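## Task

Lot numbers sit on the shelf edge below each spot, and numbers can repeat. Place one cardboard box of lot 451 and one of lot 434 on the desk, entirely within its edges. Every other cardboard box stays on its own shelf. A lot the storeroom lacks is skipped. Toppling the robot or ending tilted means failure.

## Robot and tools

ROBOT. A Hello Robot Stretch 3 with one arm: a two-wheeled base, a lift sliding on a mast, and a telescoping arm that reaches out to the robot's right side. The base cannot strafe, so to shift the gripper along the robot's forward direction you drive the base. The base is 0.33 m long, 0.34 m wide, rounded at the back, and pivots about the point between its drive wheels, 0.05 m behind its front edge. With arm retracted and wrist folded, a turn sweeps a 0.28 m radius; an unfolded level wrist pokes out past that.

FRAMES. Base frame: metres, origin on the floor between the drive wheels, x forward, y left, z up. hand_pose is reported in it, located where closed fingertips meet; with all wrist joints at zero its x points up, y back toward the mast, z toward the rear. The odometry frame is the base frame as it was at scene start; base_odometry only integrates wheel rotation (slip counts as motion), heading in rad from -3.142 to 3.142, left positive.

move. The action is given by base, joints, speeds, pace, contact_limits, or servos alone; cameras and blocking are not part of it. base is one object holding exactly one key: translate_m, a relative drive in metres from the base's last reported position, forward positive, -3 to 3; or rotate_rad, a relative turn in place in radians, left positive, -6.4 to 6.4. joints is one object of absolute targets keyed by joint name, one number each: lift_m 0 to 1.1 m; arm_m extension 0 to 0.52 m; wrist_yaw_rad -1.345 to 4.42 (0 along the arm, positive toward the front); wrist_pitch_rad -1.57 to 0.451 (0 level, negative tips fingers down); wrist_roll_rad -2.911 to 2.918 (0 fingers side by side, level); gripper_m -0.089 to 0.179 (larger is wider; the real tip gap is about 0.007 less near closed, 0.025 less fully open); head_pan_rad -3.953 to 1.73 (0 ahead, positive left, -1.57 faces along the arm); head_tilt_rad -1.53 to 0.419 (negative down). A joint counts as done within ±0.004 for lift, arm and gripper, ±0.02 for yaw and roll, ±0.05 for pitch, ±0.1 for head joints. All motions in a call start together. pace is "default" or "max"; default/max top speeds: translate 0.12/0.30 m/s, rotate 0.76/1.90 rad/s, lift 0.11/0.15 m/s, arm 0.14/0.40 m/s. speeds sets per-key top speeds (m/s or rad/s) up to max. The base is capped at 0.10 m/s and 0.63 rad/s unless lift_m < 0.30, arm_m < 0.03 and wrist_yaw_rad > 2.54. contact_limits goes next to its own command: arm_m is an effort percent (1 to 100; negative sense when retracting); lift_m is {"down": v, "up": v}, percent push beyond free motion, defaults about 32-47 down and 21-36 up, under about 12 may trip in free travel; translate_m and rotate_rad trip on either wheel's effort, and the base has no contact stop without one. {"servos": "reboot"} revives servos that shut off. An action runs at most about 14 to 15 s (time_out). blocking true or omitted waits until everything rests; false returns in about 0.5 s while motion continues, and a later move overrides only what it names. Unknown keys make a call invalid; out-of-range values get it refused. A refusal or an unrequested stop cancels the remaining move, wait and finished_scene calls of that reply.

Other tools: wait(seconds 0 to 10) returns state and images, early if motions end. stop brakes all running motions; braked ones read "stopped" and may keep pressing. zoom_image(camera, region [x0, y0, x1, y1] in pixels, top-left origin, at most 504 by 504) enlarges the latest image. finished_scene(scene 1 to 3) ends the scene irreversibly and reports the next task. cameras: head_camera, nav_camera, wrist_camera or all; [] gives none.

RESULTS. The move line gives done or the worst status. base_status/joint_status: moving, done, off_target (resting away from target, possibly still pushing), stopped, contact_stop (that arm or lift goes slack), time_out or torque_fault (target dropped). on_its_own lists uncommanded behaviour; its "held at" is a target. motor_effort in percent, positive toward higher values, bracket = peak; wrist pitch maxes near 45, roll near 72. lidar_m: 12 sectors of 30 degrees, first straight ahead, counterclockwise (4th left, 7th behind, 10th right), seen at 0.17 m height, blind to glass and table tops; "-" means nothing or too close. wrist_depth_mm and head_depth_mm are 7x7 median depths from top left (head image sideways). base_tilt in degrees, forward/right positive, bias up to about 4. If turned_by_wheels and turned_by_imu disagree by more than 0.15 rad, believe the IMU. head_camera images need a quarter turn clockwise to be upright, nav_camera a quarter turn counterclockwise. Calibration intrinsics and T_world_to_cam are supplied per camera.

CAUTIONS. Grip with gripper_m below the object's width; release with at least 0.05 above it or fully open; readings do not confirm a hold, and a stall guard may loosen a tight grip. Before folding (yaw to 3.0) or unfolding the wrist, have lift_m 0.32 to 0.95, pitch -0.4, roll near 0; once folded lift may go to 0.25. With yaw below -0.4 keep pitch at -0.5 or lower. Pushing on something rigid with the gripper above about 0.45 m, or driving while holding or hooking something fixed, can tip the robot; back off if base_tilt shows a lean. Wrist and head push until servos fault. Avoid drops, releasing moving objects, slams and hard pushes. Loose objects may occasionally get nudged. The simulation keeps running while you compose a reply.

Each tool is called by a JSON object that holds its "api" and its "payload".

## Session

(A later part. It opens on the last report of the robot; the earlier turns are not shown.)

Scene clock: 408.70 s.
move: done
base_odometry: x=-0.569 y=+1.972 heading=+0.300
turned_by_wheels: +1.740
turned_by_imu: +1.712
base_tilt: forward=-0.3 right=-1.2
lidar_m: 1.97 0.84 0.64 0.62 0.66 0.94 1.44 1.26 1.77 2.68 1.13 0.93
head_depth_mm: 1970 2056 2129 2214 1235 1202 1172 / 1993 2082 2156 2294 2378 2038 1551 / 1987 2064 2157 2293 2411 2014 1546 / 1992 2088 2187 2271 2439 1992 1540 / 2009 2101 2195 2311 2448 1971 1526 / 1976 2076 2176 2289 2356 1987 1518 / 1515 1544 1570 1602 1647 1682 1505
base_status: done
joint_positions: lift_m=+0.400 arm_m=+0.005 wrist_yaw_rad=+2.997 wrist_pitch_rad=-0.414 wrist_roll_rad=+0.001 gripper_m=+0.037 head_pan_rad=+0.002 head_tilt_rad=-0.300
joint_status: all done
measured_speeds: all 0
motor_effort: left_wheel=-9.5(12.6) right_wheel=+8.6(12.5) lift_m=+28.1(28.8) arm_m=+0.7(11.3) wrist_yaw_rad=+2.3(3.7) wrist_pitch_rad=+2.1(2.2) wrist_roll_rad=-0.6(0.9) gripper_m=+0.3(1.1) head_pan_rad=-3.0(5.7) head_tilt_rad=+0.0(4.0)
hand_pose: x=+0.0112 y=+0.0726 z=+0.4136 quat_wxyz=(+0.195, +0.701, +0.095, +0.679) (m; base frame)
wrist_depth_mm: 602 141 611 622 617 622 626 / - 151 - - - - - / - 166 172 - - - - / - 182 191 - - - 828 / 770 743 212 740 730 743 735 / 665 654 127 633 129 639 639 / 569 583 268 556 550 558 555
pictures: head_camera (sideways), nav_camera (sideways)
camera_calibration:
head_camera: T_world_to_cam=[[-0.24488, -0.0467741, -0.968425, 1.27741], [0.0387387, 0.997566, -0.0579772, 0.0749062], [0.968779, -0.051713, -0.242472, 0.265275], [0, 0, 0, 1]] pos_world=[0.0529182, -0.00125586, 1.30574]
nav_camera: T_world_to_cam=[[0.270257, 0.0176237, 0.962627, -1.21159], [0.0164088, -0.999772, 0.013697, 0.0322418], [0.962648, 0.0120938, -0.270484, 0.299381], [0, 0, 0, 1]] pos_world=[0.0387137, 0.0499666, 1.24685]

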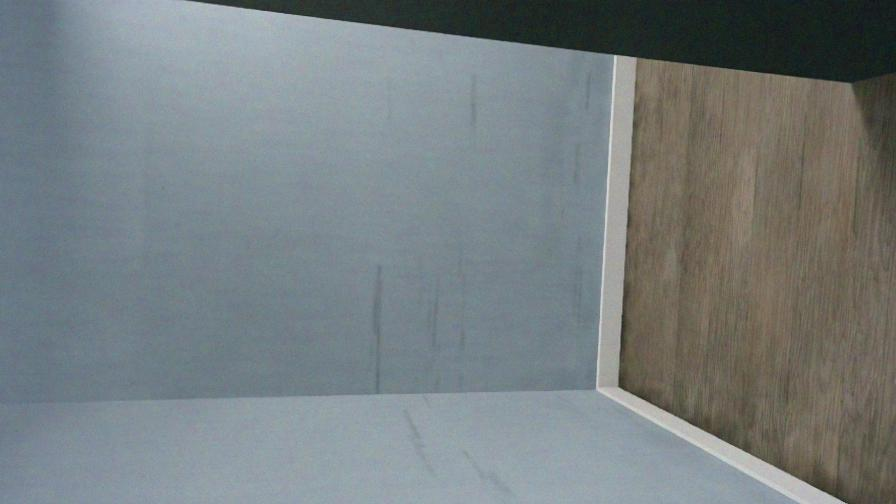

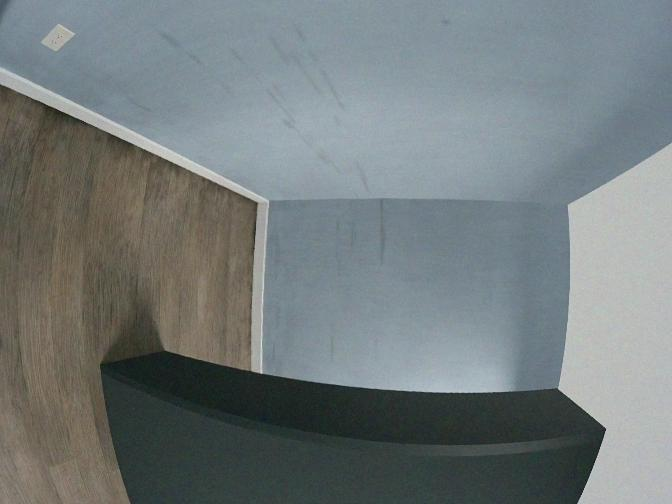

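{"api": "move", "payload": {"base": {"translate_m": 1.0}, "joints": {"head_pan_rad": -1.2}, "cameras": ["nav_camera"]}}

{"api": "move", "payload": {"base": {"translate_m": 0.35}, "joints": {"head_pan_rad": -1.57}, "cameras": ["nav_camera"]}}

Scene clock: 429.73 s.
move: done
base_odometry: x=+0.386 y=+2.267 heading=+0.300
turned_by_wheels: +0.000
turned_by_imu: +0.000
base_tilt: forward=-0.3 right=-1.0
lidar_m: 1.31 0.75 0.57 0.56 0.60 0.85 2.43 2.16 0.47 0.45 0.48 1.35
head_depth_mm: 360 373 388 404 422 441 462 / 375 389 405 423 443 464 486 / 391 407 425 445 466 489 515 / 408 426 447 467 492 518 547 / 428 448 470 495 521 549 584 / 1836 1904 1985 2071 2160 1986 1523 / 1647 1698 1754 1836 1905 1903 1521
base_status: done
joint_positions: lift_m=+0.400 arm_m=+0.005 wrist_yaw_rad=+2.997 wrist_pitch_rad=-0.414 wrist_roll_rad=+0.001 gripper_m=+0.037 head_pan_rad=-1.200 head_tilt_rad=-0.300
joint_status: all done
measured_speeds: all 0
motor_effort: left_wheel=+4.5(8.6) right_wheel=+4.7(14.2) lift_m=+25.1(28.0) arm_m=-9.9(13.5) wrist_yaw_rad=+2.4(3.6) wrist_pitch_rad=+2.1(2.2) wrist_roll_rad=-0.3(0.9) gripper_m=+0.6(0.9) head_pan_rad=+3.1(6.8) head_tilt_rad=+1.3(2.2)
hand_pose: x=+0.0111 y=+0.0726 z=+0.4136 quat_wxyz=(+0.195, +0.701, +0.095, +0.679) (m; base frame)
wrist_depth_mm: 548 141 560 559 570 573 577 / 599 151 600 617 620 622 620 / 635 165 176 - - - - / - 183 191 - - - - / 741 707 208 715 706 744 743 / 659 660 127 620 129 646 627 / 577 589 268 565 547 557 556
pictures: nav_camera (sideways)
camera_calibration:
nav_camera: T_world_to_cam=[[0.113853, -0.245743, 0.962626, -1.21062], [-0.926656, -0.375661, 0.0136986, 0.0380334], [0.358255, -0.893582, -0.270489, 0.303138], [0, 0, 0, 1]] pos_world=[0.0644761, -0.0123347, 1.24685]

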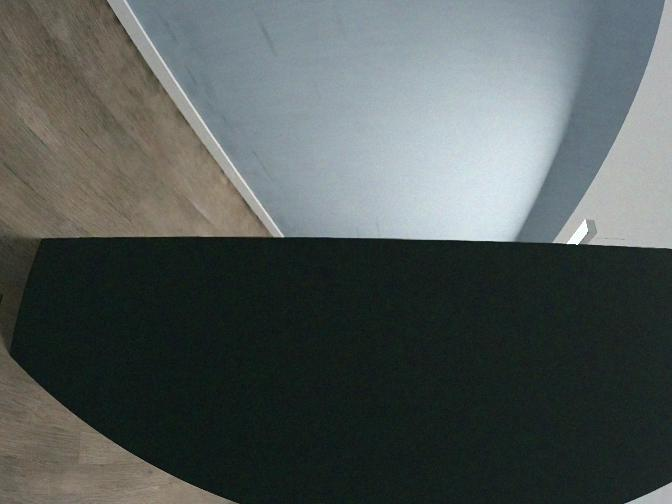

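Scene clock: 434.37 s.
move: done
base_odometry: x=+0.721 y=+2.371 heading=+0.300
turned_by_wheels: +0.000
turned_by_imu: +0.000
base_tilt: forward=-0.3 right=-1.2
lidar_m: 0.97 0.73 0.55 0.54 0.57 0.82 2.78 0.64 0.49 0.48 1.30 0.99
head_depth_mm: 384 401 421 441 465 490 520 / 386 403 423 444 468 494 524 / 1172 1191 1271 1066 653 505 535 / 3109 3779 - - 2885 1995 1538 / 3123 3849 - - 2847 1989 1531 / 2957 3318 3390 3570 2837 1964 1533 / 2332 2365 2421 2450 2495 1958 1507
base_status: done
joint_positions: lift_m=+0.400 arm_m=+0.005 wrist_yaw_rad=+2.997 wrist_pitch_rad=-0.414 wrist_roll_rad=+0.001 gripper_m=+0.037 head_pan_rad=-1.570 head_tilt_rad=-0.300
joint_status: all done
measured_speeds: all 0
motor_effort: left_wheel=+5.0(10.5) right_wheel=+4.9(13.5) lift_m=+24.5(25.7) arm_m=-8.7(10.1) wrist_yaw_rad=+1.8(3.8) wrist_pitch_rad=+2.1(2.2) wrist_roll_rad=-0.5(0.8) gripper_m=+0.2(0.9) head_pan_rad=+3.2(4.5) head_tilt_rad=+2.1(2.3)
hand_pose: x=+0.0111 y=+0.0726 z=+0.4136 quat_wxyz=(+0.195, +0.701, +0.095, +0.679) (m; base frame)
wrist_depth_mm: 529 141 538 541 548 550 552 / 575 152 575 587 600 602 604 / 621 166 606 634 631 - - / - 183 191 - - - - / 744 720 208 156 159 741 739 / 670 661 127 635 129 638 638 / 575 577 267 556 551 552 551
pictures: nav_camera (sideways)
camera_calibration:
nav_camera: T_world_to_cam=[[0.0171916, -0.270283, 0.962627, -1.21003], [-0.999796, -0.0148506, 0.0136857, 0.038498], [0.0105966, -0.962666, -0.270483, 0.305265], [0, 0, 0, 1]] pos_world=[0.0560577, -0.0326103, 1.24685]

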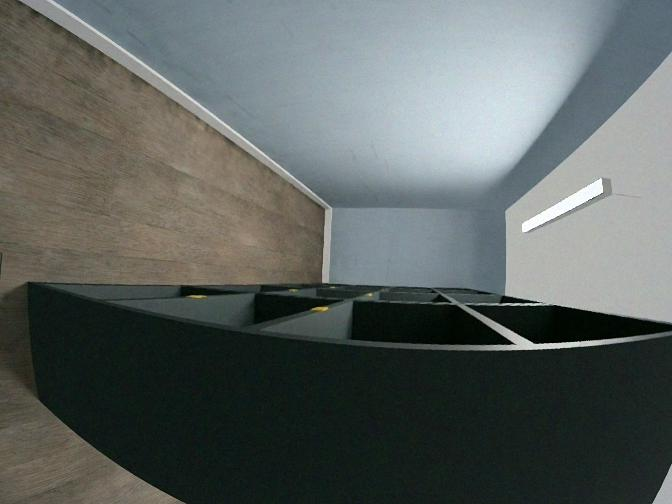

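{"api": "move", "payload": {"base": {"translate_m": 0.53}, "joints": {"head_pan_rad": -1.9}, "cameras": ["nav_camera"]}}

{"api": "move", "payload": {"base": {"rotate_rad": -1.575}, "joints": {"head_pan_rad": -1.0, "head_tilt_rad": -0.4}, "cameras": ["nav_camera", "head_camera"]}}

Scene clock: 464.83 s.
move: done
base_odometry: x=+1.227 y=+2.527 heading=+0.300
turned_by_wheels: +0.000
turned_by_imu: +0.001
base_tilt: forward=-0.3 right=-1.1
lidar_m: 0.44 0.47 0.52 0.51 0.54 0.77 2.63 0.76 1.49 1.40 0.60 0.45
head_depth_mm: 1366 1379 1504 1369 1578 1186 1038 / 1312 1357 1452 1497 1605 1267 1464 / 1360 1375 1445 1509 1569 1676 1502 / 2673 2206 2277 2382 2418 1980 1532 / 3155 3063 3225 3404 2844 2002 1528 / 3222 3750 - - 2858 1958 1521 / 3198 3645 3810 - 2829 1981 1508
base_status: done
joint_positions: lift_m=+0.400 arm_m=+0.005 wrist_yaw_rad=+2.997 wrist_pitch_rad=-0.414 wrist_roll_rad=+0.001 gripper_m=+0.037 head_pan_rad=-1.900 head_tilt_rad=-0.300
joint_status: all done
measured_speeds: all 0
motor_effort: left_wheel=+1.2(9.9) right_wheel=+9.9(13.8) lift_m=+23.7(24.3) arm_m=-5.9(8.1) wrist_yaw_rad=+1.8(4.1) wrist_pitch_rad=+2.1(2.2) wrist_roll_rad=-0.5(0.9) gripper_m=+0.5(0.9) head_pan_rad=+2.8(4.4) head_tilt_rad=+2.6(3.7)
hand_pose: x=+0.0111 y=+0.0726 z=+0.4136 quat_wxyz=(+0.195, +0.701, +0.095, +0.679) (m; base frame)
wrist_depth_mm: 498 141 506 508 519 524 514 / 544 151 549 558 562 566 539 / 591 166 583 607 622 623 525 / 631 185 193 - - 688 506 / - 214 208 153 156 725 530 / 651 666 127 626 129 644 517 / 575 585 267 562 547 557 524
pictures: nav_camera (sideways)
camera_calibration:
nav_camera: T_world_to_cam=[[-0.0712561, -0.261281, 0.962629, -1.20951], [-0.950747, 0.309667, 0.0136745, 0.0381531], [-0.301668, -0.914242, -0.270477, 0.307095], [0, 0, 0, 1]] pos_world=[0.0427296, -0.0470766, 1.24685]

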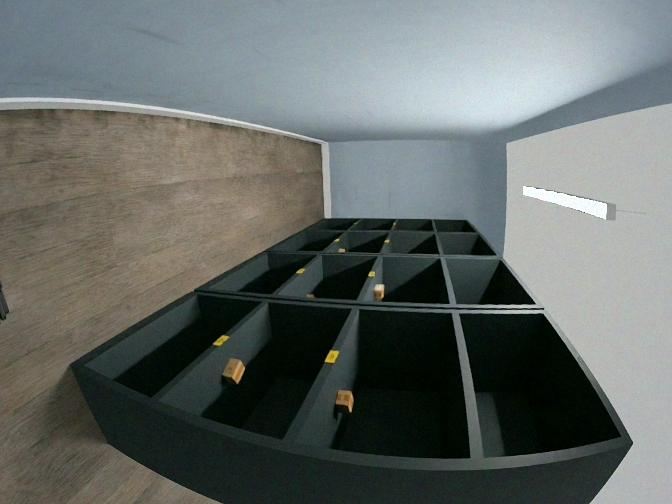

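Scene clock: 468.43 s.
move: done
base_odometry: x=+1.227 y=+2.527 heading=-1.274
turned_by_wheels: -1.575
turned_by_imu: -1.550
base_tilt: forward=-0.4 right=-1.3
lidar_m: 1.36 0.59 0.46 0.45 0.47 0.52 0.51 0.54 0.78 2.73 0.76 1.50
head_depth_mm: 2857 2985 3079 3205 2453 1793 1426 / 2965 3113 3292 3458 2443 1802 1422 / 802 874 954 1054 1181 1605 1377 / 695 746 807 877 958 1062 1183 / 632 671 720 776 843 916 1012 / 1184 1320 1409 1057 1401 1123 1313 / 1315 1424 1488 1147 1393 1525 1340
base_status: done
joint_positions: lift_m=+0.400 arm_m=+0.005 wrist_yaw_rad=+2.997 wrist_pitch_rad=-0.414 wrist_roll_rad=+0.001 gripper_m=+0.037 head_pan_rad=-0.999 head_tilt_rad=-0.400
joint_status: all done
measured_speeds: all 0
motor_effort: left_wheel=+8.2(12.6) right_wheel=-10.2(13.0) lift_m=+26.0(26.3) arm_m=-12.3(13.2) wrist_yaw_rad=+1.8(4.0) wrist_pitch_rad=+2.1(2.3) wrist_roll_rad=-0.7(0.8) gripper_m=+0.4(0.8) head_pan_rad=-3.1(6.6) head_tilt_rad=-3.6(8.2)
hand_pose: x=+0.0111 y=+0.0726 z=+0.4136 quat_wxyz=(+0.195, +0.701, +0.095, +0.679) (m; base frame)
wrist_depth_mm: 445 141 455 453 459 458 463 / 484 151 479 492 495 504 506 / 530 166 520 536 534 534 543 / - 183 192 - - - - / 616 - 207 149 152 - - / 640 651 127 635 129 633 633 / 572 588 269 557 543 560 549
pictures: head_camera (sideways), nav_camera (sideways)
camera_calibration:
head_camera: T_world_to_cam=[[-0.223033, 0.261224, -0.939158, 1.23909], [0.857844, 0.510178, -0.061818, 0.0749116], [0.462989, -0.819439, -0.337876, 0.392529], [0, 0, 0, 1]] pos_world=[0.0303592, -0.0402453, 1.30096]
nav_camera: T_world_to_cam=[[0.21173, -0.29776, 0.930865, -1.1697], [-0.832514, -0.553869, 0.012191, 0.0393847], [0.511947, -0.777539, -0.365161, 0.425389], [0, 0, 0, 1]] pos_world=[0.062673, 0.00427967, 1.24369]

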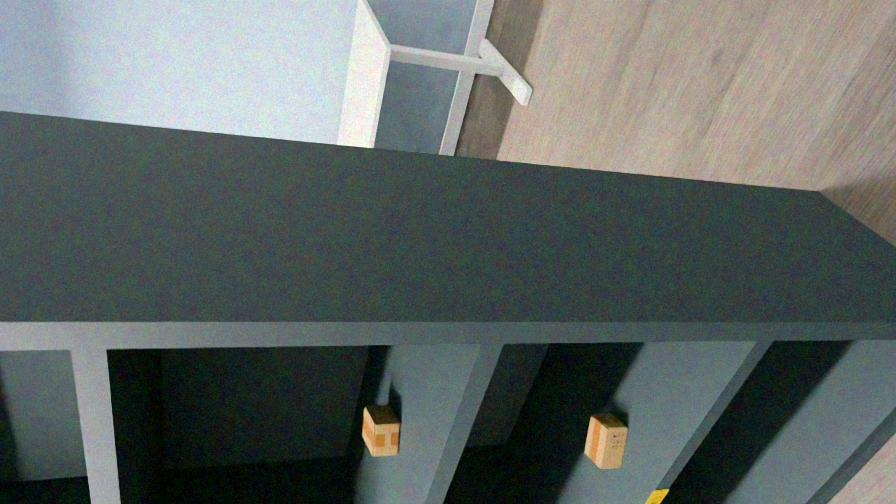

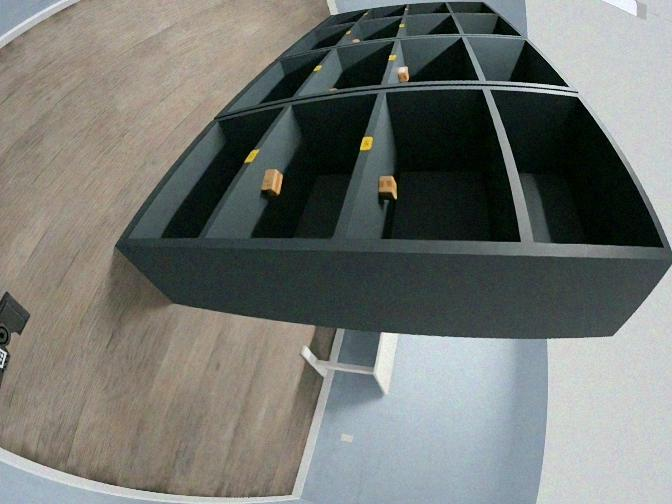

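{"api": "move", "payload": {"base": {"translate_m": 0.9}, "joints": {"head_pan_rad": -1.2, "head_tilt_rad": -0.4}, "cameras": ["head_camera"]}}

{"api": "zoom_image", "payload": {"camera": "head_camera", "region": [300, 0, 800, 504]}}

{"api": "move", "payload": {"joints": {"head_pan_rad": -1.65, "head_tilt_rad": -0.45}, "cameras": ["head_camera", "nav_camera"]}}

Scene clock: 488.07 s.
move: done
base_odometry: x=+1.490 y=+1.667 heading=-1.274
turned_by_wheels: +0.000
turned_by_imu: +0.001
base_tilt: forward=-0.3 right=-1.1
lidar_m: 1.16 0.50 0.39 0.38 0.40 0.58 1.40 1.48 0.71 1.08 0.80 1.56
head_depth_mm: 557 919 970 817 675 1069 844 / 571 963 1021 943 710 1068 839 / 678 1007 1067 925 1221 1062 886 / 698 1011 1084 920 1245 1051 918 / 715 832 887 874 1018 1007 1159 / 646 701 746 790 868 938 1026 / 660 710 773 842 1273 1068 1309
base_status: done
joint_positions: lift_m=+0.400 arm_m=+0.005 wrist_yaw_rad=+2.997 wrist_pitch_rad=-0.414 wrist_roll_rad=+0.001 gripper_m=+0.037 head_pan_rad=-1.200 head_tilt_rad=-0.400
joint_status: all done
measured_speeds: all 0
motor_effort: left_wheel=+7.9(11.8) right_wheel=+0.6(10.6) lift_m=+31.0(31.8) arm_m=-11.7(13.4) wrist_yaw_rad=+2.9(3.6) wrist_pitch_rad=+2.1(2.2) wrist_roll_rad=-0.7(0.8) gripper_m=-0.3(1.0) head_pan_rad=+3.2(4.9) head_tilt_rad=-2.8(6.5)
hand_pose: x=+0.0111 y=+0.0726 z=+0.4136 quat_wxyz=(+0.195, +0.701, +0.095, +0.679) (m; base frame)
wrist_depth_mm: 386 141 388 392 400 400 401 / 419 151 421 434 431 437 438 / 456 167 450 470 471 477 484 / 501 191 224 520 528 525 533 / 534 210 210 150 152 - - / - - 127 609 129 621 621 / 574 580 269 562 545 547 559
pictures: head_camera (sideways)
camera_calibration:
head_camera: T_world_to_cam=[[-0.166489, 0.300424, -0.939163, 1.23876], [0.942303, 0.329006, -0.0618015, 0.0743255], [0.290424, -0.895266, -0.337866, 0.393552], [0, 0, 0, 1]] pos_world=[0.0219058, -0.0442732, 1.30096]

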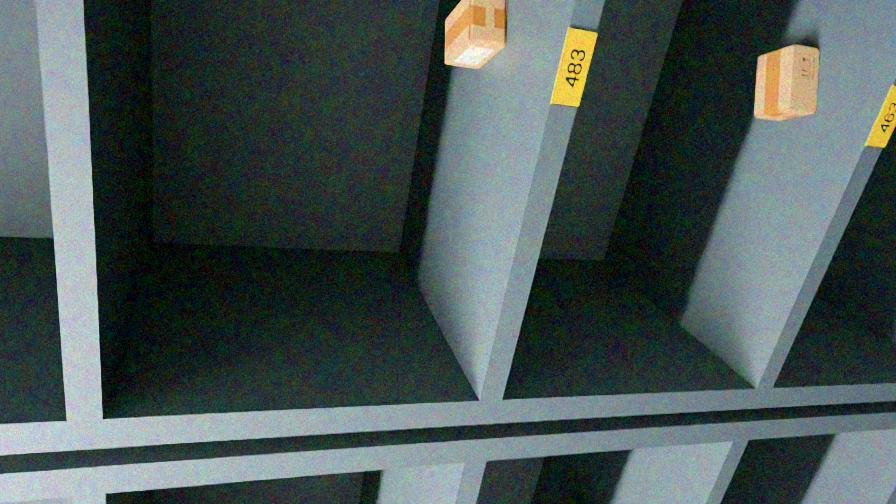

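Scaled by 1.000.

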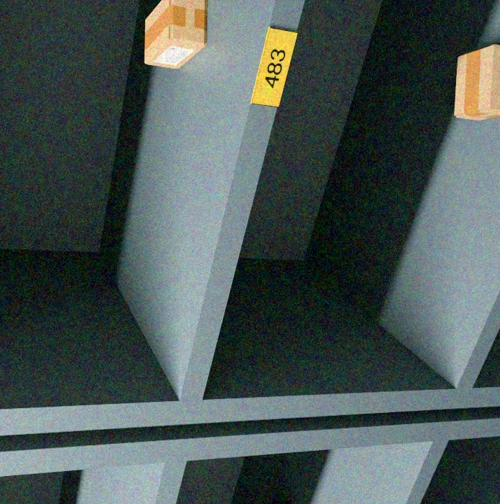

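Scene clock: 488.90 s.
move: done
base_odometry: x=+1.490 y=+1.667 heading=-1.274
turned_by_wheels: +0.000
turned_by_imu: +0.000
base_tilt: forward=-0.3 right=-1.1
lidar_m: 1.16 0.50 0.39 0.38 0.40 0.59 1.40 1.48 0.72 1.08 0.80 1.56
head_depth_mm: 579 934 915 809 887 879 885 / 591 959 1038 823 1174 1009 1043 / 605 960 1034 812 1223 1003 1182 / 617 952 1030 802 1210 996 1174 / 636 951 1028 780 1199 925 1169 / 656 949 1022 783 1194 985 1169 / 676 949 1022 774 1182 977 1160
base_status: not commanded
joint_positions: lift_m=+0.400 arm_m=+0.005 wrist_yaw_rad=+2.997 wrist_pitch_rad=-0.414 wrist_roll_rad=+0.001 gripper_m=+0.037 head_pan_rad=-1.657 head_tilt_rad=-0.451
joint_status: all done
measured_speeds: all 0
motor_effort: left_wheel=+7.7(8.5) right_wheel=+1.1(1.6) lift_m=+30.6(31.0) arm_m=-11.7(12.2) wrist_yaw_rad=+2.6(2.8) wrist_pitch_rad=+2.1(2.2) wrist_roll_rad=-0.5(0.8) gripper_m=+0.5(0.7) head_pan_rad=-2.3(5.6) head_tilt_rad=-3.8(8.0)
hand_pose: x=+0.0111 y=+0.0726 z=+0.4136 quat_wxyz=(+0.195, +0.701, +0.095, +0.679) (m; base frame)
wrist_depth_mm: 389 141 391 390 401 401 405 / 421 151 418 428 433 436 440 / 463 166 449 470 473 481 483 / 503 191 226 516 524 525 525 / 538 209 211 149 152 - - / - - 127 616 128 624 615 / 582 586 268 562 549 561 552
pictures: head_camera (sideways), nav_camera (sideways)
camera_calibration:
head_camera: T_world_to_cam=[[-0.0127303, 0.389875, -0.92078, 1.21379], [0.99104, -0.117522, -0.0634627, 0.0762239], [-0.132955, -0.913338, -0.384885, 0.457317], [0, 0, 0, 1]] pos_world=[0.000713371, -0.0465809, 1.29848]
nav_camera: T_world_to_cam=[[-0.0184967, -0.411569, 0.911191, -1.14261], [-0.997485, 0.0699618, 0.0113521, 0.0414401], [-0.0684208, -0.908689, -0.411828, 0.489649], [0, 0, 0, 1]] pos_world=[0.0537034, -0.0282235, 1.24232]

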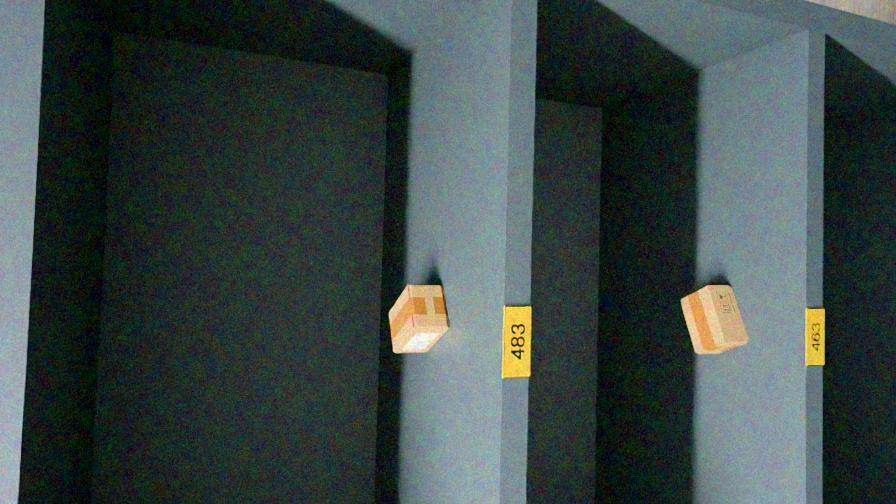

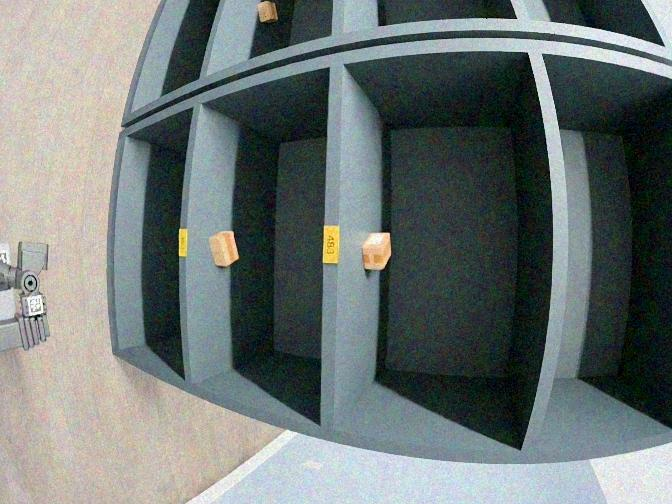

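{"api": "move", "payload": {"base": {"translate_m": 0.9}, "cameras": ["head_camera"]}}

Scene clock: 528.47 s.
move: done
base_odometry: x=+1.753 y=+0.806 heading=-1.274
turned_by_wheels: +0.000
turned_by_imu: +0.001
base_tilt: forward=-0.3 right=-1.2
lidar_m: 0.95 0.42 0.32 0.31 0.33 0.48 1.73 1.42 0.75 1.14 0.88 1.63
head_depth_mm: 670 834 818 761 807 882 986 / 685 1022 1085 823 1133 974 1080 / 698 1015 1099 813 1271 1003 1245 / 618 1019 1096 808 1261 996 1235 / 635 1008 1094 816 1256 990 1234 / 654 1009 1080 785 1255 987 1226 / 678 1013 1078 831 1243 981 1229
base_status: done
joint_positions: lift_m=+0.400 arm_m=+0.005 wrist_yaw_rad=+2.997 wrist_pitch_rad=-0.414 wrist_roll_rad=+0.001 gripper_m=+0.037 head_pan_rad=-1.650 head_tilt_rad=-0.451
joint_status: not commanded
measured_speeds: all 0
motor_effort: left_wheel=+4.7(12.9) right_wheel=+4.8(10.7) lift_m=+29.2(30.9) arm_m=-10.6(12.1) wrist_yaw_rad=+2.5(3.8) wrist_pitch_rad=+2.0(2.2) wrist_roll_rad=-0.7(0.8) gripper_m=+0.4(1.0) head_pan_rad=+3.3(4.1) head_tilt_rad=+3.0(3.3)
hand_pose: x=+0.0111 y=+0.0726 z=+0.4136 quat_wxyz=(+0.195, +0.701, +0.095, +0.679) (m; base frame)
wrist_depth_mm: 326 141 330 333 335 336 339 / 356 151 354 362 364 367 370 / 384 167 378 394 400 402 404 / 429 192 225 435 436 446 450 / 471 464 212 465 471 494 500 / 533 532 127 540 128 537 548 / 562 - 268 564 543 558 550
pictures: head_camera (sideways)
camera_calibration:
head_camera: T_world_to_cam=[[-0.0154755, 0.389783, -0.920777, 1.21378], [0.991856, -0.110447, -0.0634245, 0.0761953], [-0.126419, -0.91426, -0.3849, 0.45733], [0, 0, 0, 1]] pos_world=[0.00102409, -0.0465786, 1.29848]

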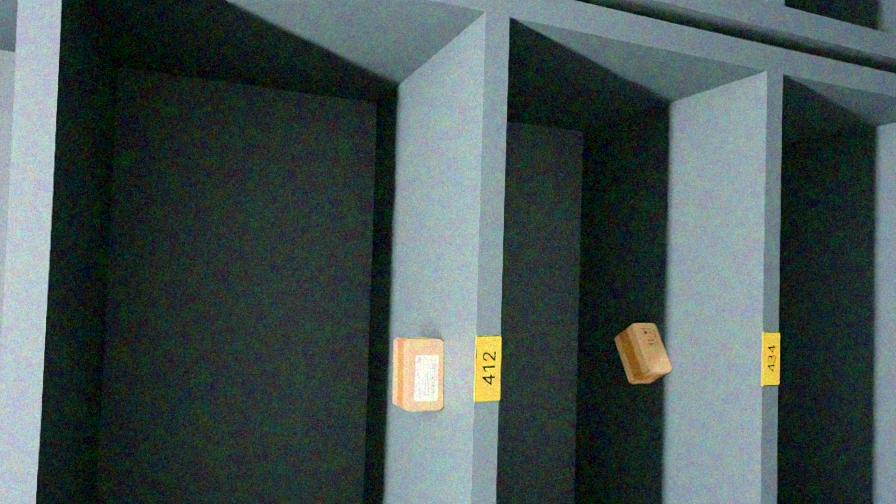

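{"api": "zoom_image", "payload": {"camera": "head_camera", "region": [600, 300, 800, 420]}}

Scaled by 2.520 from the camera's 896x504 image, which has a finer 1280x720 frame.

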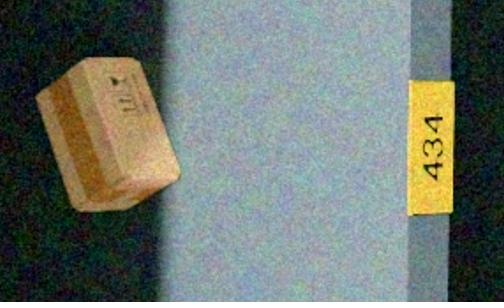

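{"api": "move", "payload": {"base": {"rotate_rad": -0.4}, "cameras": []}}

{"api": "move", "payload": {"base": {"translate_m": 0.27}, "cameras": []}}

{"api": "move", "payload": {"base": {"rotate_rad": 0.37}, "cameras": []}}

{"api": "move", "payload": {"base": {"translate_m": -0.19}, "joints": {"lift_m": 0.56, "wrist_pitch_rad": -0.4}}}

Scene clock: 560.93 s.
move: done
base_odometry: x=+1.753 y=+0.806 heading=-1.674
turned_by_wheels: -0.400
turned_by_imu: -0.393
base_tilt: forward=-0.3 right=-1.2
lidar_m: 1.63 0.71 0.38 0.31 0.31 0.35 0.57 2.29 1.37 0.75 1.14 0.88
head_depth_mm: 965 1288 1370 1557 1351 1509 1340 / 989 1221 1296 1054 1346 1449 1298 / 647 703 768 844 1273 1119 1276 / 620 678 736 801 880 965 1082 / 731 880 951 854 1134 994 1235 / 648 1012 1081 841 1248 987 1220 / 668 971 1044 778 1194 982 1188
base_status: done
joint_positions: lift_m=+0.400 arm_m=+0.005 wrist_yaw_rad=+2.997 wrist_pitch_rad=-0.414 wrist_roll_rad=+0.001 gripper_m=+0.037 head_pan_rad=-1.650 head_tilt_rad=-0.450
joint_status: not commanded
measured_speeds: all 0
motor_effort: left_wheel=+8.4(12.2) right_wheel=-10.5(12.6) lift_m=+28.6(29.3) arm_m=-10.3(10.9) wrist_yaw_rad=+1.4(2.9) wrist_pitch_rad=+2.1(2.2) wrist_roll_rad=-0.6(0.8) gripper_m=+0.0(1.0) head_pan_rad=+3.5(3.9) head_tilt_rad=+4.1(5.3)
hand_pose: x=+0.0111 y=+0.0726 z=+0.4136 quat_wxyz=(+0.195, +0.701, +0.095, +0.679) (m; base frame)
wrist_depth_mm: 271 141 324 364 406 460 522 / 292 152 349 391 442 513 - / 309 167 377 431 492 536 - / 336 192 225 467 527 - 825 / 353 385 212 501 152 721 743 / 392 425 127 149 128 634 640 / 429 458 264 567 552 560 562
pictures: none
No camera images: "cameras" was empty.

Scene clock: 564.77 s.
move: done
base_odometry: x=+1.725 y=+0.537 heading=-1.674
turned_by_wheels: +0.000
turned_by_imu: +0.000
base_tilt: forward=-0.3 right=-1.1
lidar_m: 1.36 0.90 0.48 0.40 0.40 0.45 0.73 1.61 0.82 1.01 0.67 0.68
head_depth_mm: 668 718 758 814 919 1095 1299 / 679 836 869 856 942 989 1109 / 605 999 1043 875 1161 1005 1225 / 614 1025 1115 806 1268 997 1240 / 629 978 1053 797 1210 987 1175 / 647 935 1010 710 1173 951 867 / 668 899 959 726 1126 975 814
base_status: done
joint_positions: lift_m=+0.400 arm_m=+0.005 wrist_yaw_rad=+2.997 wrist_pitch_rad=-0.414 wrist_roll_rad=+0.001 gripper_m=+0.037 head_pan_rad=-1.650 head_tilt_rad=-0.450
joint_status: not commanded
measured_speeds: all 0
motor_effort: left_wheel=+7.0(11.5) right_wheel=+2.5(9.7) lift_m=+28.2(29.4) arm_m=-12.8(13.7) wrist_yaw_rad=+1.7(3.5) wrist_pitch_rad=+2.1(2.2) wrist_roll_rad=-0.4(0.7) gripper_m=+0.1(1.2) head_pan_rad=+2.8(4.0) head_tilt_rad=+4.3(5.2)
hand_pose: x=+0.0111 y=+0.0726 z=+0.4136 quat_wxyz=(+0.195, +0.701, +0.095, +0.679) (m; base frame)
wrist_depth_mm: 331 141 400 443 505 542 - / 356 152 430 485 540 - - / 387 167 462 516 - - - / 413 192 225 - - 823 858 / 440 482 208 152 159 741 734 / 483 526 127 628 129 642 633 / 510 546 268 574 550 556 555
pictures: none
No camera images: "cameras" was empty.

Scene clock: 566.47 s.
move: done
base_odometry: x=+1.725 y=+0.537 heading=-1.304
turned_by_wheels: +0.370
turned_by_imu: +0.364
base_tilt: forward=-0.4 right=-1.1
lidar_m: 1.32 0.54 0.41 0.40 0.42 0.59 1.90 0.83 0.82 0.93 0.67 1.36
head_depth_mm: 572 956 1028 834 1214 1021 893 / 585 948 1023 824 1203 1008 883 / 598 942 1016 726 1197 999 879 / 614 938 1014 800 1192 975 874 / 630 936 1010 795 1187 990 868 / 647 930 1002 783 1172 981 868 / 669 909 935 779 958 917 859
base_status: done
joint_positions: lift_m=+0.400 arm_m=+0.005 wrist_yaw_rad=+2.997 wrist_pitch_rad=-0.414 wrist_roll_rad=+0.001 gripper_m=+0.037 head_pan_rad=-1.650 head_tilt_rad=-0.450
joint_status: not commanded
measured_speeds: all 0
motor_effort: left_wheel=-8.1(11.8) right_wheel=+8.5(12.6) lift_m=+27.9(28.7) arm_m=-9.9(12.9) wrist_yaw_rad=+1.1(3.4) wrist_pitch_rad=+2.1(2.2) wrist_roll_rad=-0.5(0.7) gripper_m=+0.2(0.8) head_pan_rad=+2.5(3.9) head_tilt_rad=+4.3(5.1)
hand_pose: x=+0.0111 y=+0.0726 z=+0.4136 quat_wxyz=(+0.195, +0.701, +0.095, +0.679) (m; base frame)
wrist_depth_mm: 394 141 405 409 419 424 429 / 425 151 433 447 453 460 465 / 471 167 469 493 495 505 513 / 515 191 223 537 533 545 - / - 204 208 149 152 - - / - 638 127 616 129 629 642 / 574 584 268 566 544 555 553
pictures: none
No camera images: "cameras" was empty.

Scene clock: 569.50 s.
move: done
base_odometry: x=+1.675 y=+0.721 heading=-1.304
turned_by_wheels: +0.000
turned_by_imu: -0.001
base_tilt: forward=-0.3 right=-1.2
lidar_m: 1.36 0.55 0.42 0.41 0.43 0.61 1.93 1.43 0.70 1.05 0.76 1.53
head_depth_mm: 574 919 919 820 851 894 865 / 587 941 1014 822 1158 1012 883 / 598 936 1011 813 1184 1000 876 / 614 928 1006 805 1179 1001 878 / 631 925 995 711 1172 961 872 / 648 920 998 734 1166 986 867 / 669 917 991 776 1166 978 862
base_status: done
joint_positions: lift_m=+0.560 arm_m=+0.005 wrist_yaw_rad=+2.997 wrist_pitch_rad=-0.414 wrist_roll_rad=+0.001 gripper_m=+0.037 head_pan_rad=-1.650 head_tilt_rad=-0.450
joint_status: all done
measured_speeds: all 0
motor_effort: left_wheel=-3.6(12.0) right_wheel=-7.8(11.2) lift_m=+30.1(32.8) arm_m=-5.4(9.9) wrist_yaw_rad=+3.5(3.9) wrist_pitch_rad=+2.1(4.7) wrist_roll_rad=-0.4(0.8) gripper_m=+0.5(0.9) head_pan_rad=+3.4(3.7) head_tilt_rad=+4.0(4.7)
hand_pose: x=+0.0111 y=+0.0726 z=+0.5736 quat_wxyz=(+0.195, +0.701, +0.095, +0.679) (m; base frame)
wrist_depth_mm: 403 142 412 419 423 431 439 / 433 151 443 459 461 471 474 / 473 166 476 499 507 515 529 / 524 188 196 539 534 - - / - - 207 149 152 - - / - - 127 - 126 - - / 716 - 263 729 708 731 709
pictures: head_camera (sideways), nav_camera (sideways), wrist_camera
camera_calibration:
head_camera: T_world_to_cam=[[-0.0155726, 0.389002, -0.921105, 1.21418], [0.991854, -0.110467, -0.0634211, 0.0760909], [-0.126422, -0.91459, -0.384113, 0.456303], [0, 0, 0, 1]] pos_world=[0.00112378, -0.0465819, 1.29848]
nav_camera: T_world_to_cam=[[-0.015492, -0.410818, 0.911586, -1.14313], [-0.997954, 0.0629178, 0.011395, 0.0414311], [-0.0620363, -0.909544, -0.410952, 0.488463], [0, 0, 0, 1]] pos_world=[0.0539394, -0.0279452, 1.24232]
wrist_camera: T_world_to_cam=[[0.9938, -0.107944, -0.0266461, 0.0186787], [-0.0839651, -0.57154, -0.816267, 0.543231], [0.0728817, 0.813443, -0.57706, 0.437292], [0, 0, 0, 1]] pos_world=[-0.00482105, -0.0432178, 0.696263]

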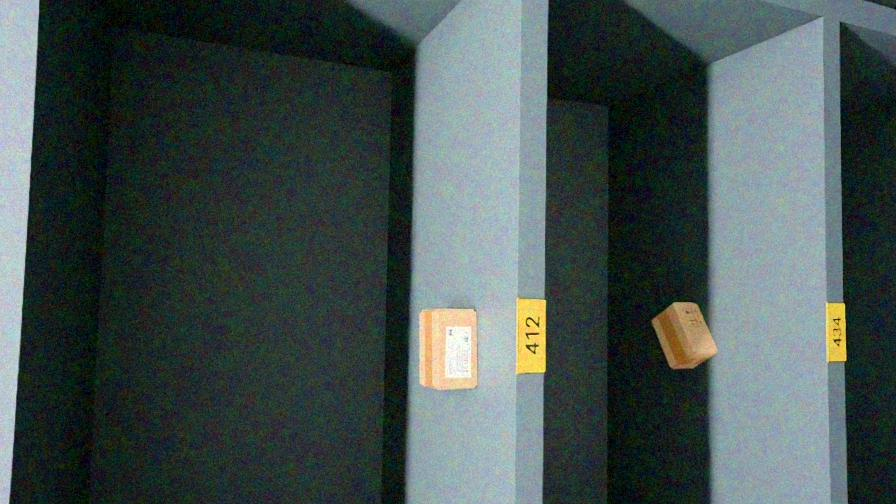

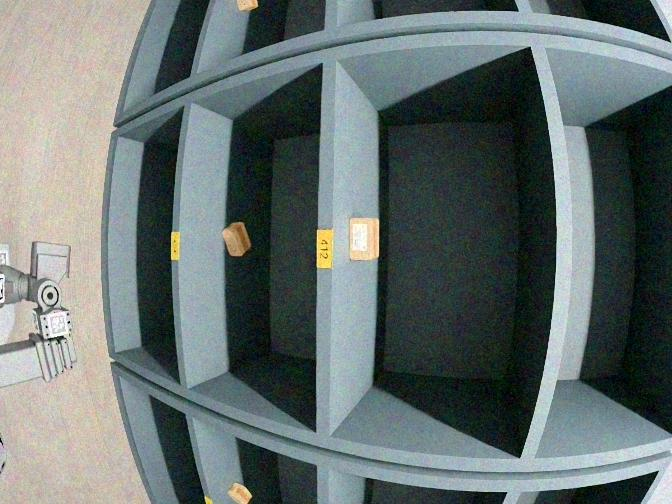

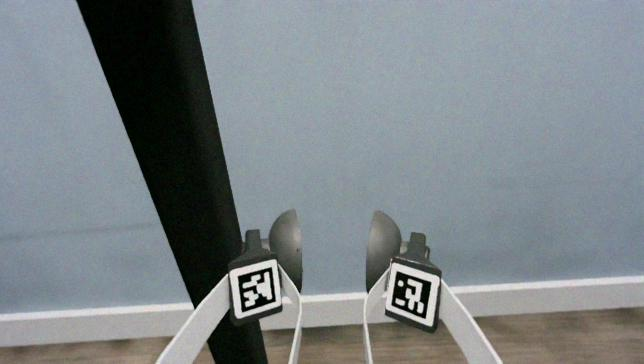

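{"api": "move", "payload": {"joints": {"wrist_yaw_rad": 0.0}, "cameras": []}}

{"api": "move", "payload": {"joints": {"wrist_pitch_rad": -0.22, "gripper_m": 0.179}}}

Scene clock: 582.60 s.
move: done
base_odometry: x=+1.675 y=+0.721 heading=-1.304
turned_by_wheels: +0.000
turned_by_imu: +0.000
base_tilt: forward=-0.3 right=-1.3
lidar_m: 1.35 0.55 0.42 0.41 0.43 0.61 1.94 1.43 0.70 1.05 0.76 1.53
head_depth_mm: 575 924 917 822 854 897 859 / 585 943 1016 823 1160 1007 887 / 602 935 1010 811 1191 1003 876 / 615 932 1003 804 1187 1002 876 / 633 926 1000 711 1181 955 870 / 650 922 997 730 1165 990 867 / 671 917 993 777 1158 978 861
base_status: not commanded
joint_positions: lift_m=+0.560 arm_m=+0.005 wrist_yaw_rad=+0.003 wrist_pitch_rad=-0.414 wrist_roll_rad=+0.001 gripper_m=+0.037 head_pan_rad=-1.650 head_tilt_rad=-0.450
joint_status: all done
measured_speeds: all 0
motor_effort: left_wheel=-4.3(4.7) right_wheel=-7.8(8.4) lift_m=+25.1(28.1) arm_m=+3.4(3.6) wrist_yaw_rad=-2.2(7.1) wrist_pitch_rad=+2.1(2.2) wrist_roll_rad=-0.3(0.8) gripper_m=+1.0(1.0) head_pan_rad=+2.6(3.6) head_tilt_rad=+2.2(3.4)
hand_pose: x=-0.0208 y=-0.3749 z=+0.5736 quat_wxyz=(+0.692, +0.147, -0.692, -0.145) (m; base frame)
wrist_depth_mm: 514 - - 521 - - - / 494 467 484 481 477 464 458 / 412 403 399 384 377 363 362 / - - - - - - - / - - - 150 152 - - / 604 749 126 - 125 - - / 703 - 108 - - - -
pictures: none
No camera images: "cameras" was empty.

Scene clock: 584.57 s.
move: done
base_odometry: x=+1.675 y=+0.721 heading=-1.304
turned_by_wheels: +0.000
turned_by_imu: +0.000
base_tilt: forward=-0.3 right=-1.2
lidar_m: 1.35 0.55 0.42 0.41 0.43 0.61 1.93 1.43 0.70 1.05 0.76 1.53
head_depth_mm: 575 921 921 820 850 895 863 / 587 943 1018 826 1155 1007 881 / 599 939 1009 815 1184 1002 879 / 616 934 1004 804 1180 994 872 / 632 927 1002 711 1171 962 871 / 650 925 993 734 1166 989 868 / 671 920 987 777 1156 981 861
base_status: not commanded
joint_positions: lift_m=+0.560 arm_m=+0.005 wrist_yaw_rad=+0.003 wrist_pitch_rad=-0.242 wrist_roll_rad=+0.001 gripper_m=+0.179 head_pan_rad=-1.650 head_tilt_rad=-0.450
joint_status: all done
measured_speeds: all 0
motor_effort: left_wheel=-4.3(4.7) right_wheel=-7.9(8.2) lift_m=+22.8(25.5) arm_m=+6.0(6.2) wrist_yaw_rad=-4.0(4.6) wrist_pitch_rad=+3.6(5.3) wrist_roll_rad=-0.5(0.8) gripper_m=+0.3(85.2) head_pan_rad=+3.1(3.3) head_tilt_rad=+2.2(3.0)
hand_pose: x=-0.0207 y=-0.3929 z=+0.6139 quat_wxyz=(+0.702, +0.087, -0.702, -0.085) (m; base frame)
wrist_depth_mm: 513 - - - - - - / 516 - - - - - - / 518 - - 550 - 509 504 / 427 425 422 417 414 416 410 / - 143 - - - 381 369 / - 140 - - - - - / - - - - - - 105
pictures: head_camera (sideways), nav_camera (sideways), wrist_camera
camera_calibration:
head_camera: T_world_to_cam=[[-0.0155726, 0.389002, -0.921105, 1.21418], [0.991854, -0.110467, -0.0634211, 0.0760909], [-0.126422, -0.91459, -0.384113, 0.456303], [0, 0, 0, 1]] pos_world=[0.00112378, -0.0465819, 1.29848]
nav_camera: T_world_to_cam=[[-0.015492, -0.410818, 0.911586, -1.14313], [-0.997954, 0.0629178, 0.011395, 0.0414311], [-0.0620363, -0.909544, -0.410952, 0.488463], [0, 0, 0, 1]] pos_world=[0.0539394, -0.0279452, 1.24232]
wrist_camera: T_world_to_cam=[[-0.998847, -0.0436511, -0.0199902, -0.0188884], [-0.000705111, 0.429663, -0.902989, 0.755702], [0.0480056, -0.901934, -0.429198, 0.0761832], [0, 0, 0, 1]] pos_world=[-0.021991, -0.256809, 0.71471]

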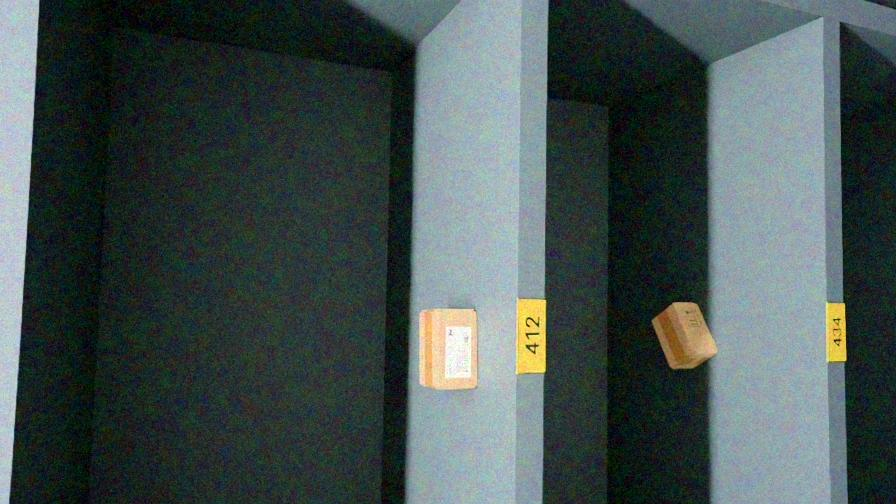

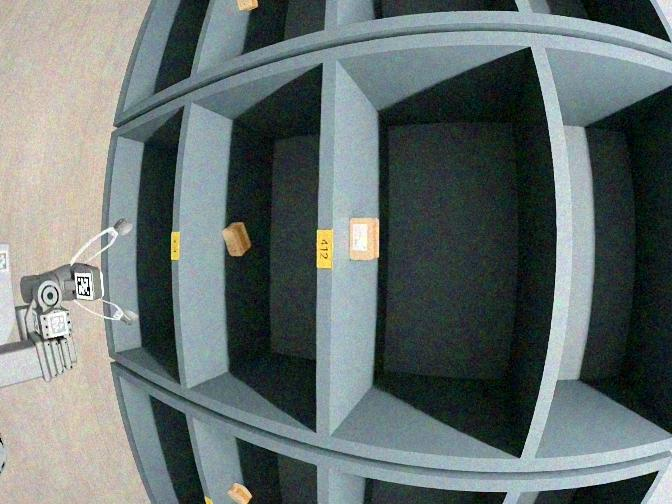

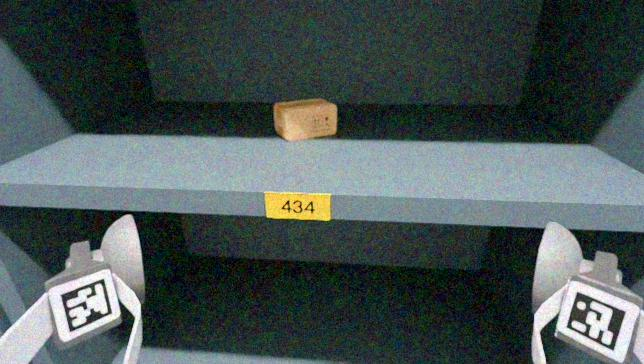

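{"api": "zoom_image", "payload": {"camera": "head_camera", "region": [630, 285, 750, 385]}}

{"api": "zoom_image", "payload": {"camera": "wrist_camera", "region": [244, 80, 364, 160]}}

Scaled by 4.200 from the camera's 896x504 image, which has a finer 1280x720 frame.

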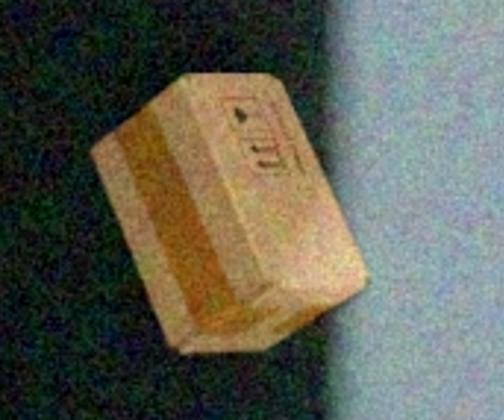

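Scaled by 4.200.

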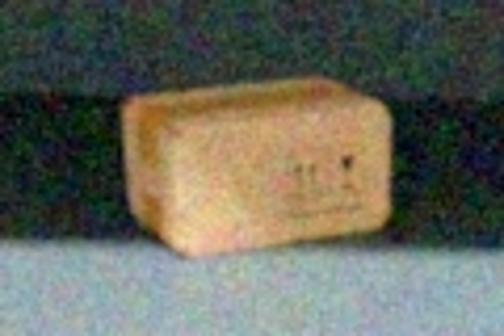

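{"api": "move", "payload": {"base": {"translate_m": -0.111}, "joints": {"wrist_yaw_rad": 0.4, "wrist_pitch_rad": -0.2}, "cameras": []}}

{"api": "move", "payload": {"joints": {"arm_m": 0.30, "lift_m": 0.55}}}

Scene clock: 622.23 s.
move: done
base_odometry: x=+1.646 y=+0.828 heading=-1.304
turned_by_wheels: +0.000
turned_by_imu: +0.000
base_tilt: forward=-0.4 right=-1.3
lidar_m: 1.36 0.56 0.42 0.41 0.43 0.61 1.96 1.33 0.65 1.04 0.83 0.89
head_depth_mm: 574 656 646 639 676 743 843 / 585 916 906 773 818 872 847 / 600 930 1008 814 1172 1003 881 / 615 926 1002 806 1166 995 876 / 630 921 994 796 1168 989 872 / 649 921 990 735 1163 953 843 / 669 912 983 695 1153 980 835
base_status: done
joint_positions: lift_m=+0.560 arm_m=+0.005 wrist_yaw_rad=+0.397 wrist_pitch_rad=-0.222 wrist_roll_rad=+0.001 gripper_m=+0.179 head_pan_rad=-1.650 head_tilt_rad=-0.450
joint_status: all done
measured_speeds: all 0
motor_effort: left_wheel=-10.3(11.6) right_wheel=-2.6(11.2) lift_m=+24.7(25.6) arm_m=+13.3(14.1) wrist_yaw_rad=+1.5(6.6) wrist_pitch_rad=+3.6(6.6) wrist_roll_rad=-0.5(0.8) gripper_m=+0.8(1.1) head_pan_rad=+2.1(3.3) head_tilt_rad=+0.9(2.1)
hand_pose: x=+0.0731 y=-0.3756 z=+0.6188 quat_wxyz=(+0.704, +0.216, -0.674, +0.061) (m; base frame)
wrist_depth_mm: - - - - - - - / - - - - - - - / - - - - 563 540 536 / - 658 514 467 440 434 431 / - 147 - - 390 361 328 / 123 140 922 - - - - / 818 828 - - - - 105
pictures: none
No camera images: "cameras" was empty.

Scene clock: 625.63 s.
move: done
base_odometry: x=+1.646 y=+0.828 heading=-1.304
turned_by_wheels: +0.000
turned_by_imu: +0.000
base_tilt: forward=-0.2 right=-1.2
lidar_m: 1.37 0.56 0.42 0.41 0.43 0.61 1.96 1.33 0.65 1.05 0.83 0.89
head_depth_mm: 576 655 646 639 676 738 842 / 588 913 908 772 816 871 849 / 600 931 1004 815 1166 999 814 / 614 926 997 804 1172 996 577 / 632 921 997 796 1161 994 653 / 650 914 989 738 1160 956 841 / 671 910 984 696 1153 982 834
base_status: not commanded
joint_positions: lift_m=+0.550 arm_m=+0.300 wrist_yaw_rad=+0.397 wrist_pitch_rad=-0.221 wrist_roll_rad=+0.001 gripper_m=+0.179 head_pan_rad=-1.650 head_tilt_rad=-0.450
joint_status: all done
measured_speeds: all 0
motor_effort: left_wheel=-9.8(10.5) right_wheel=-3.2(4.2) lift_m=+25.9(28.4) arm_m=+13.2(15.0) wrist_yaw_rad=+2.4(3.5) wrist_pitch_rad=+3.4(3.6) wrist_roll_rad=-0.6(0.8) gripper_m=+0.5(1.0) head_pan_rad=+2.2(3.3) head_tilt_rad=+0.3(1.9)
hand_pose: x=+0.0731 y=-0.6707 z=+0.6089 quat_wxyz=(+0.704, +0.215, -0.674, +0.062) (m; base frame)
wrist_depth_mm: 450 503 - - - - - / 461 - - - - - - / 470 - 518 521 - - - / 419 422 416 314 411 410 382 / 315 301 315 312 310 310 307 / - 233 251 250 249 247 247 / 200 203 209 209 208 200 105
pictures: head_camera (sideways), nav_camera (sideways), wrist_camera
camera_calibration:
head_camera: T_world_to_cam=[[-0.0155726, 0.389002, -0.921105, 1.21418], [0.991854, -0.110467, -0.0634211, 0.0760909], [-0.126422, -0.91459, -0.384113, 0.456303], [0, 0, 0, 1]] pos_world=[0.00112378, -0.0465819, 1.29848]
nav_camera: T_world_to_cam=[[-0.015492, -0.410818, 0.911586, -1.14313], [-0.997954, 0.0629178, 0.011395, 0.0414311], [-0.0620363, -0.909544, -0.410952, 0.488463], [0, 0, 0, 1]] pos_world=[0.0539394, -0.0279452, 1.24232]
wrist_camera: T_world_to_cam=[[-0.905512, -0.423887, -0.0191734, -0.199728], [-0.158179, 0.379143, -0.911718, 0.853539], [0.393735, -0.822539, -0.410369, -0.164407], [0, 0, 0, 1]] pos_world=[0.0188886, -0.543507, 0.70689]

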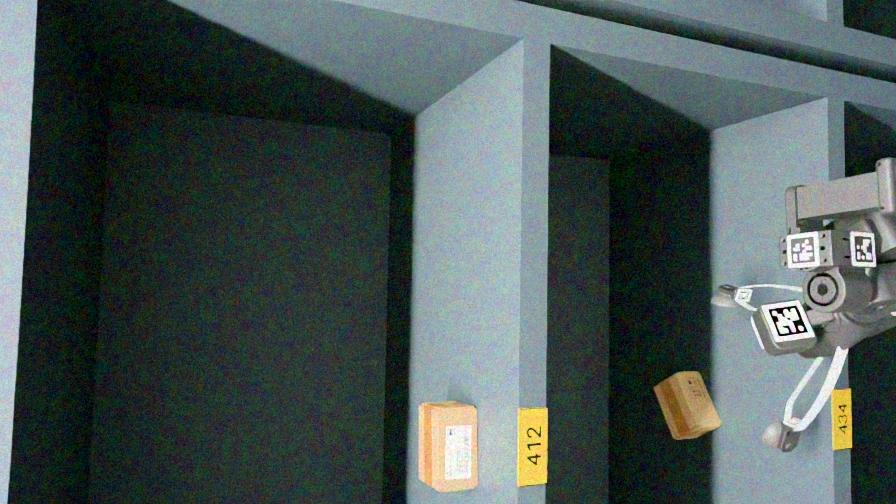

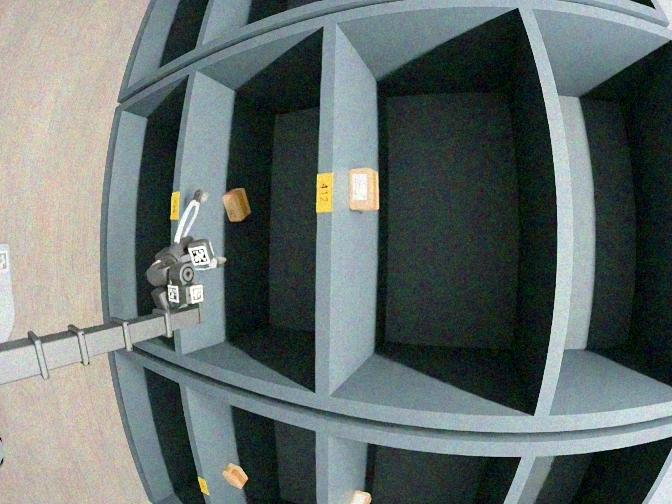

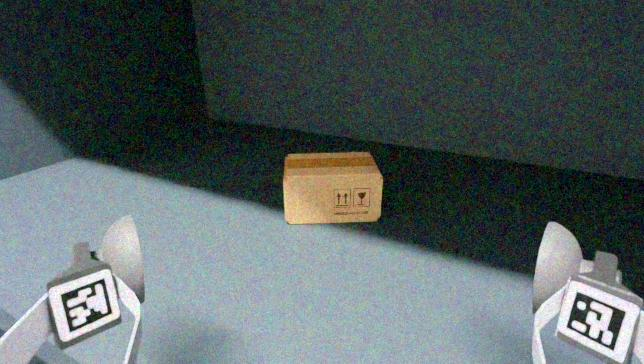

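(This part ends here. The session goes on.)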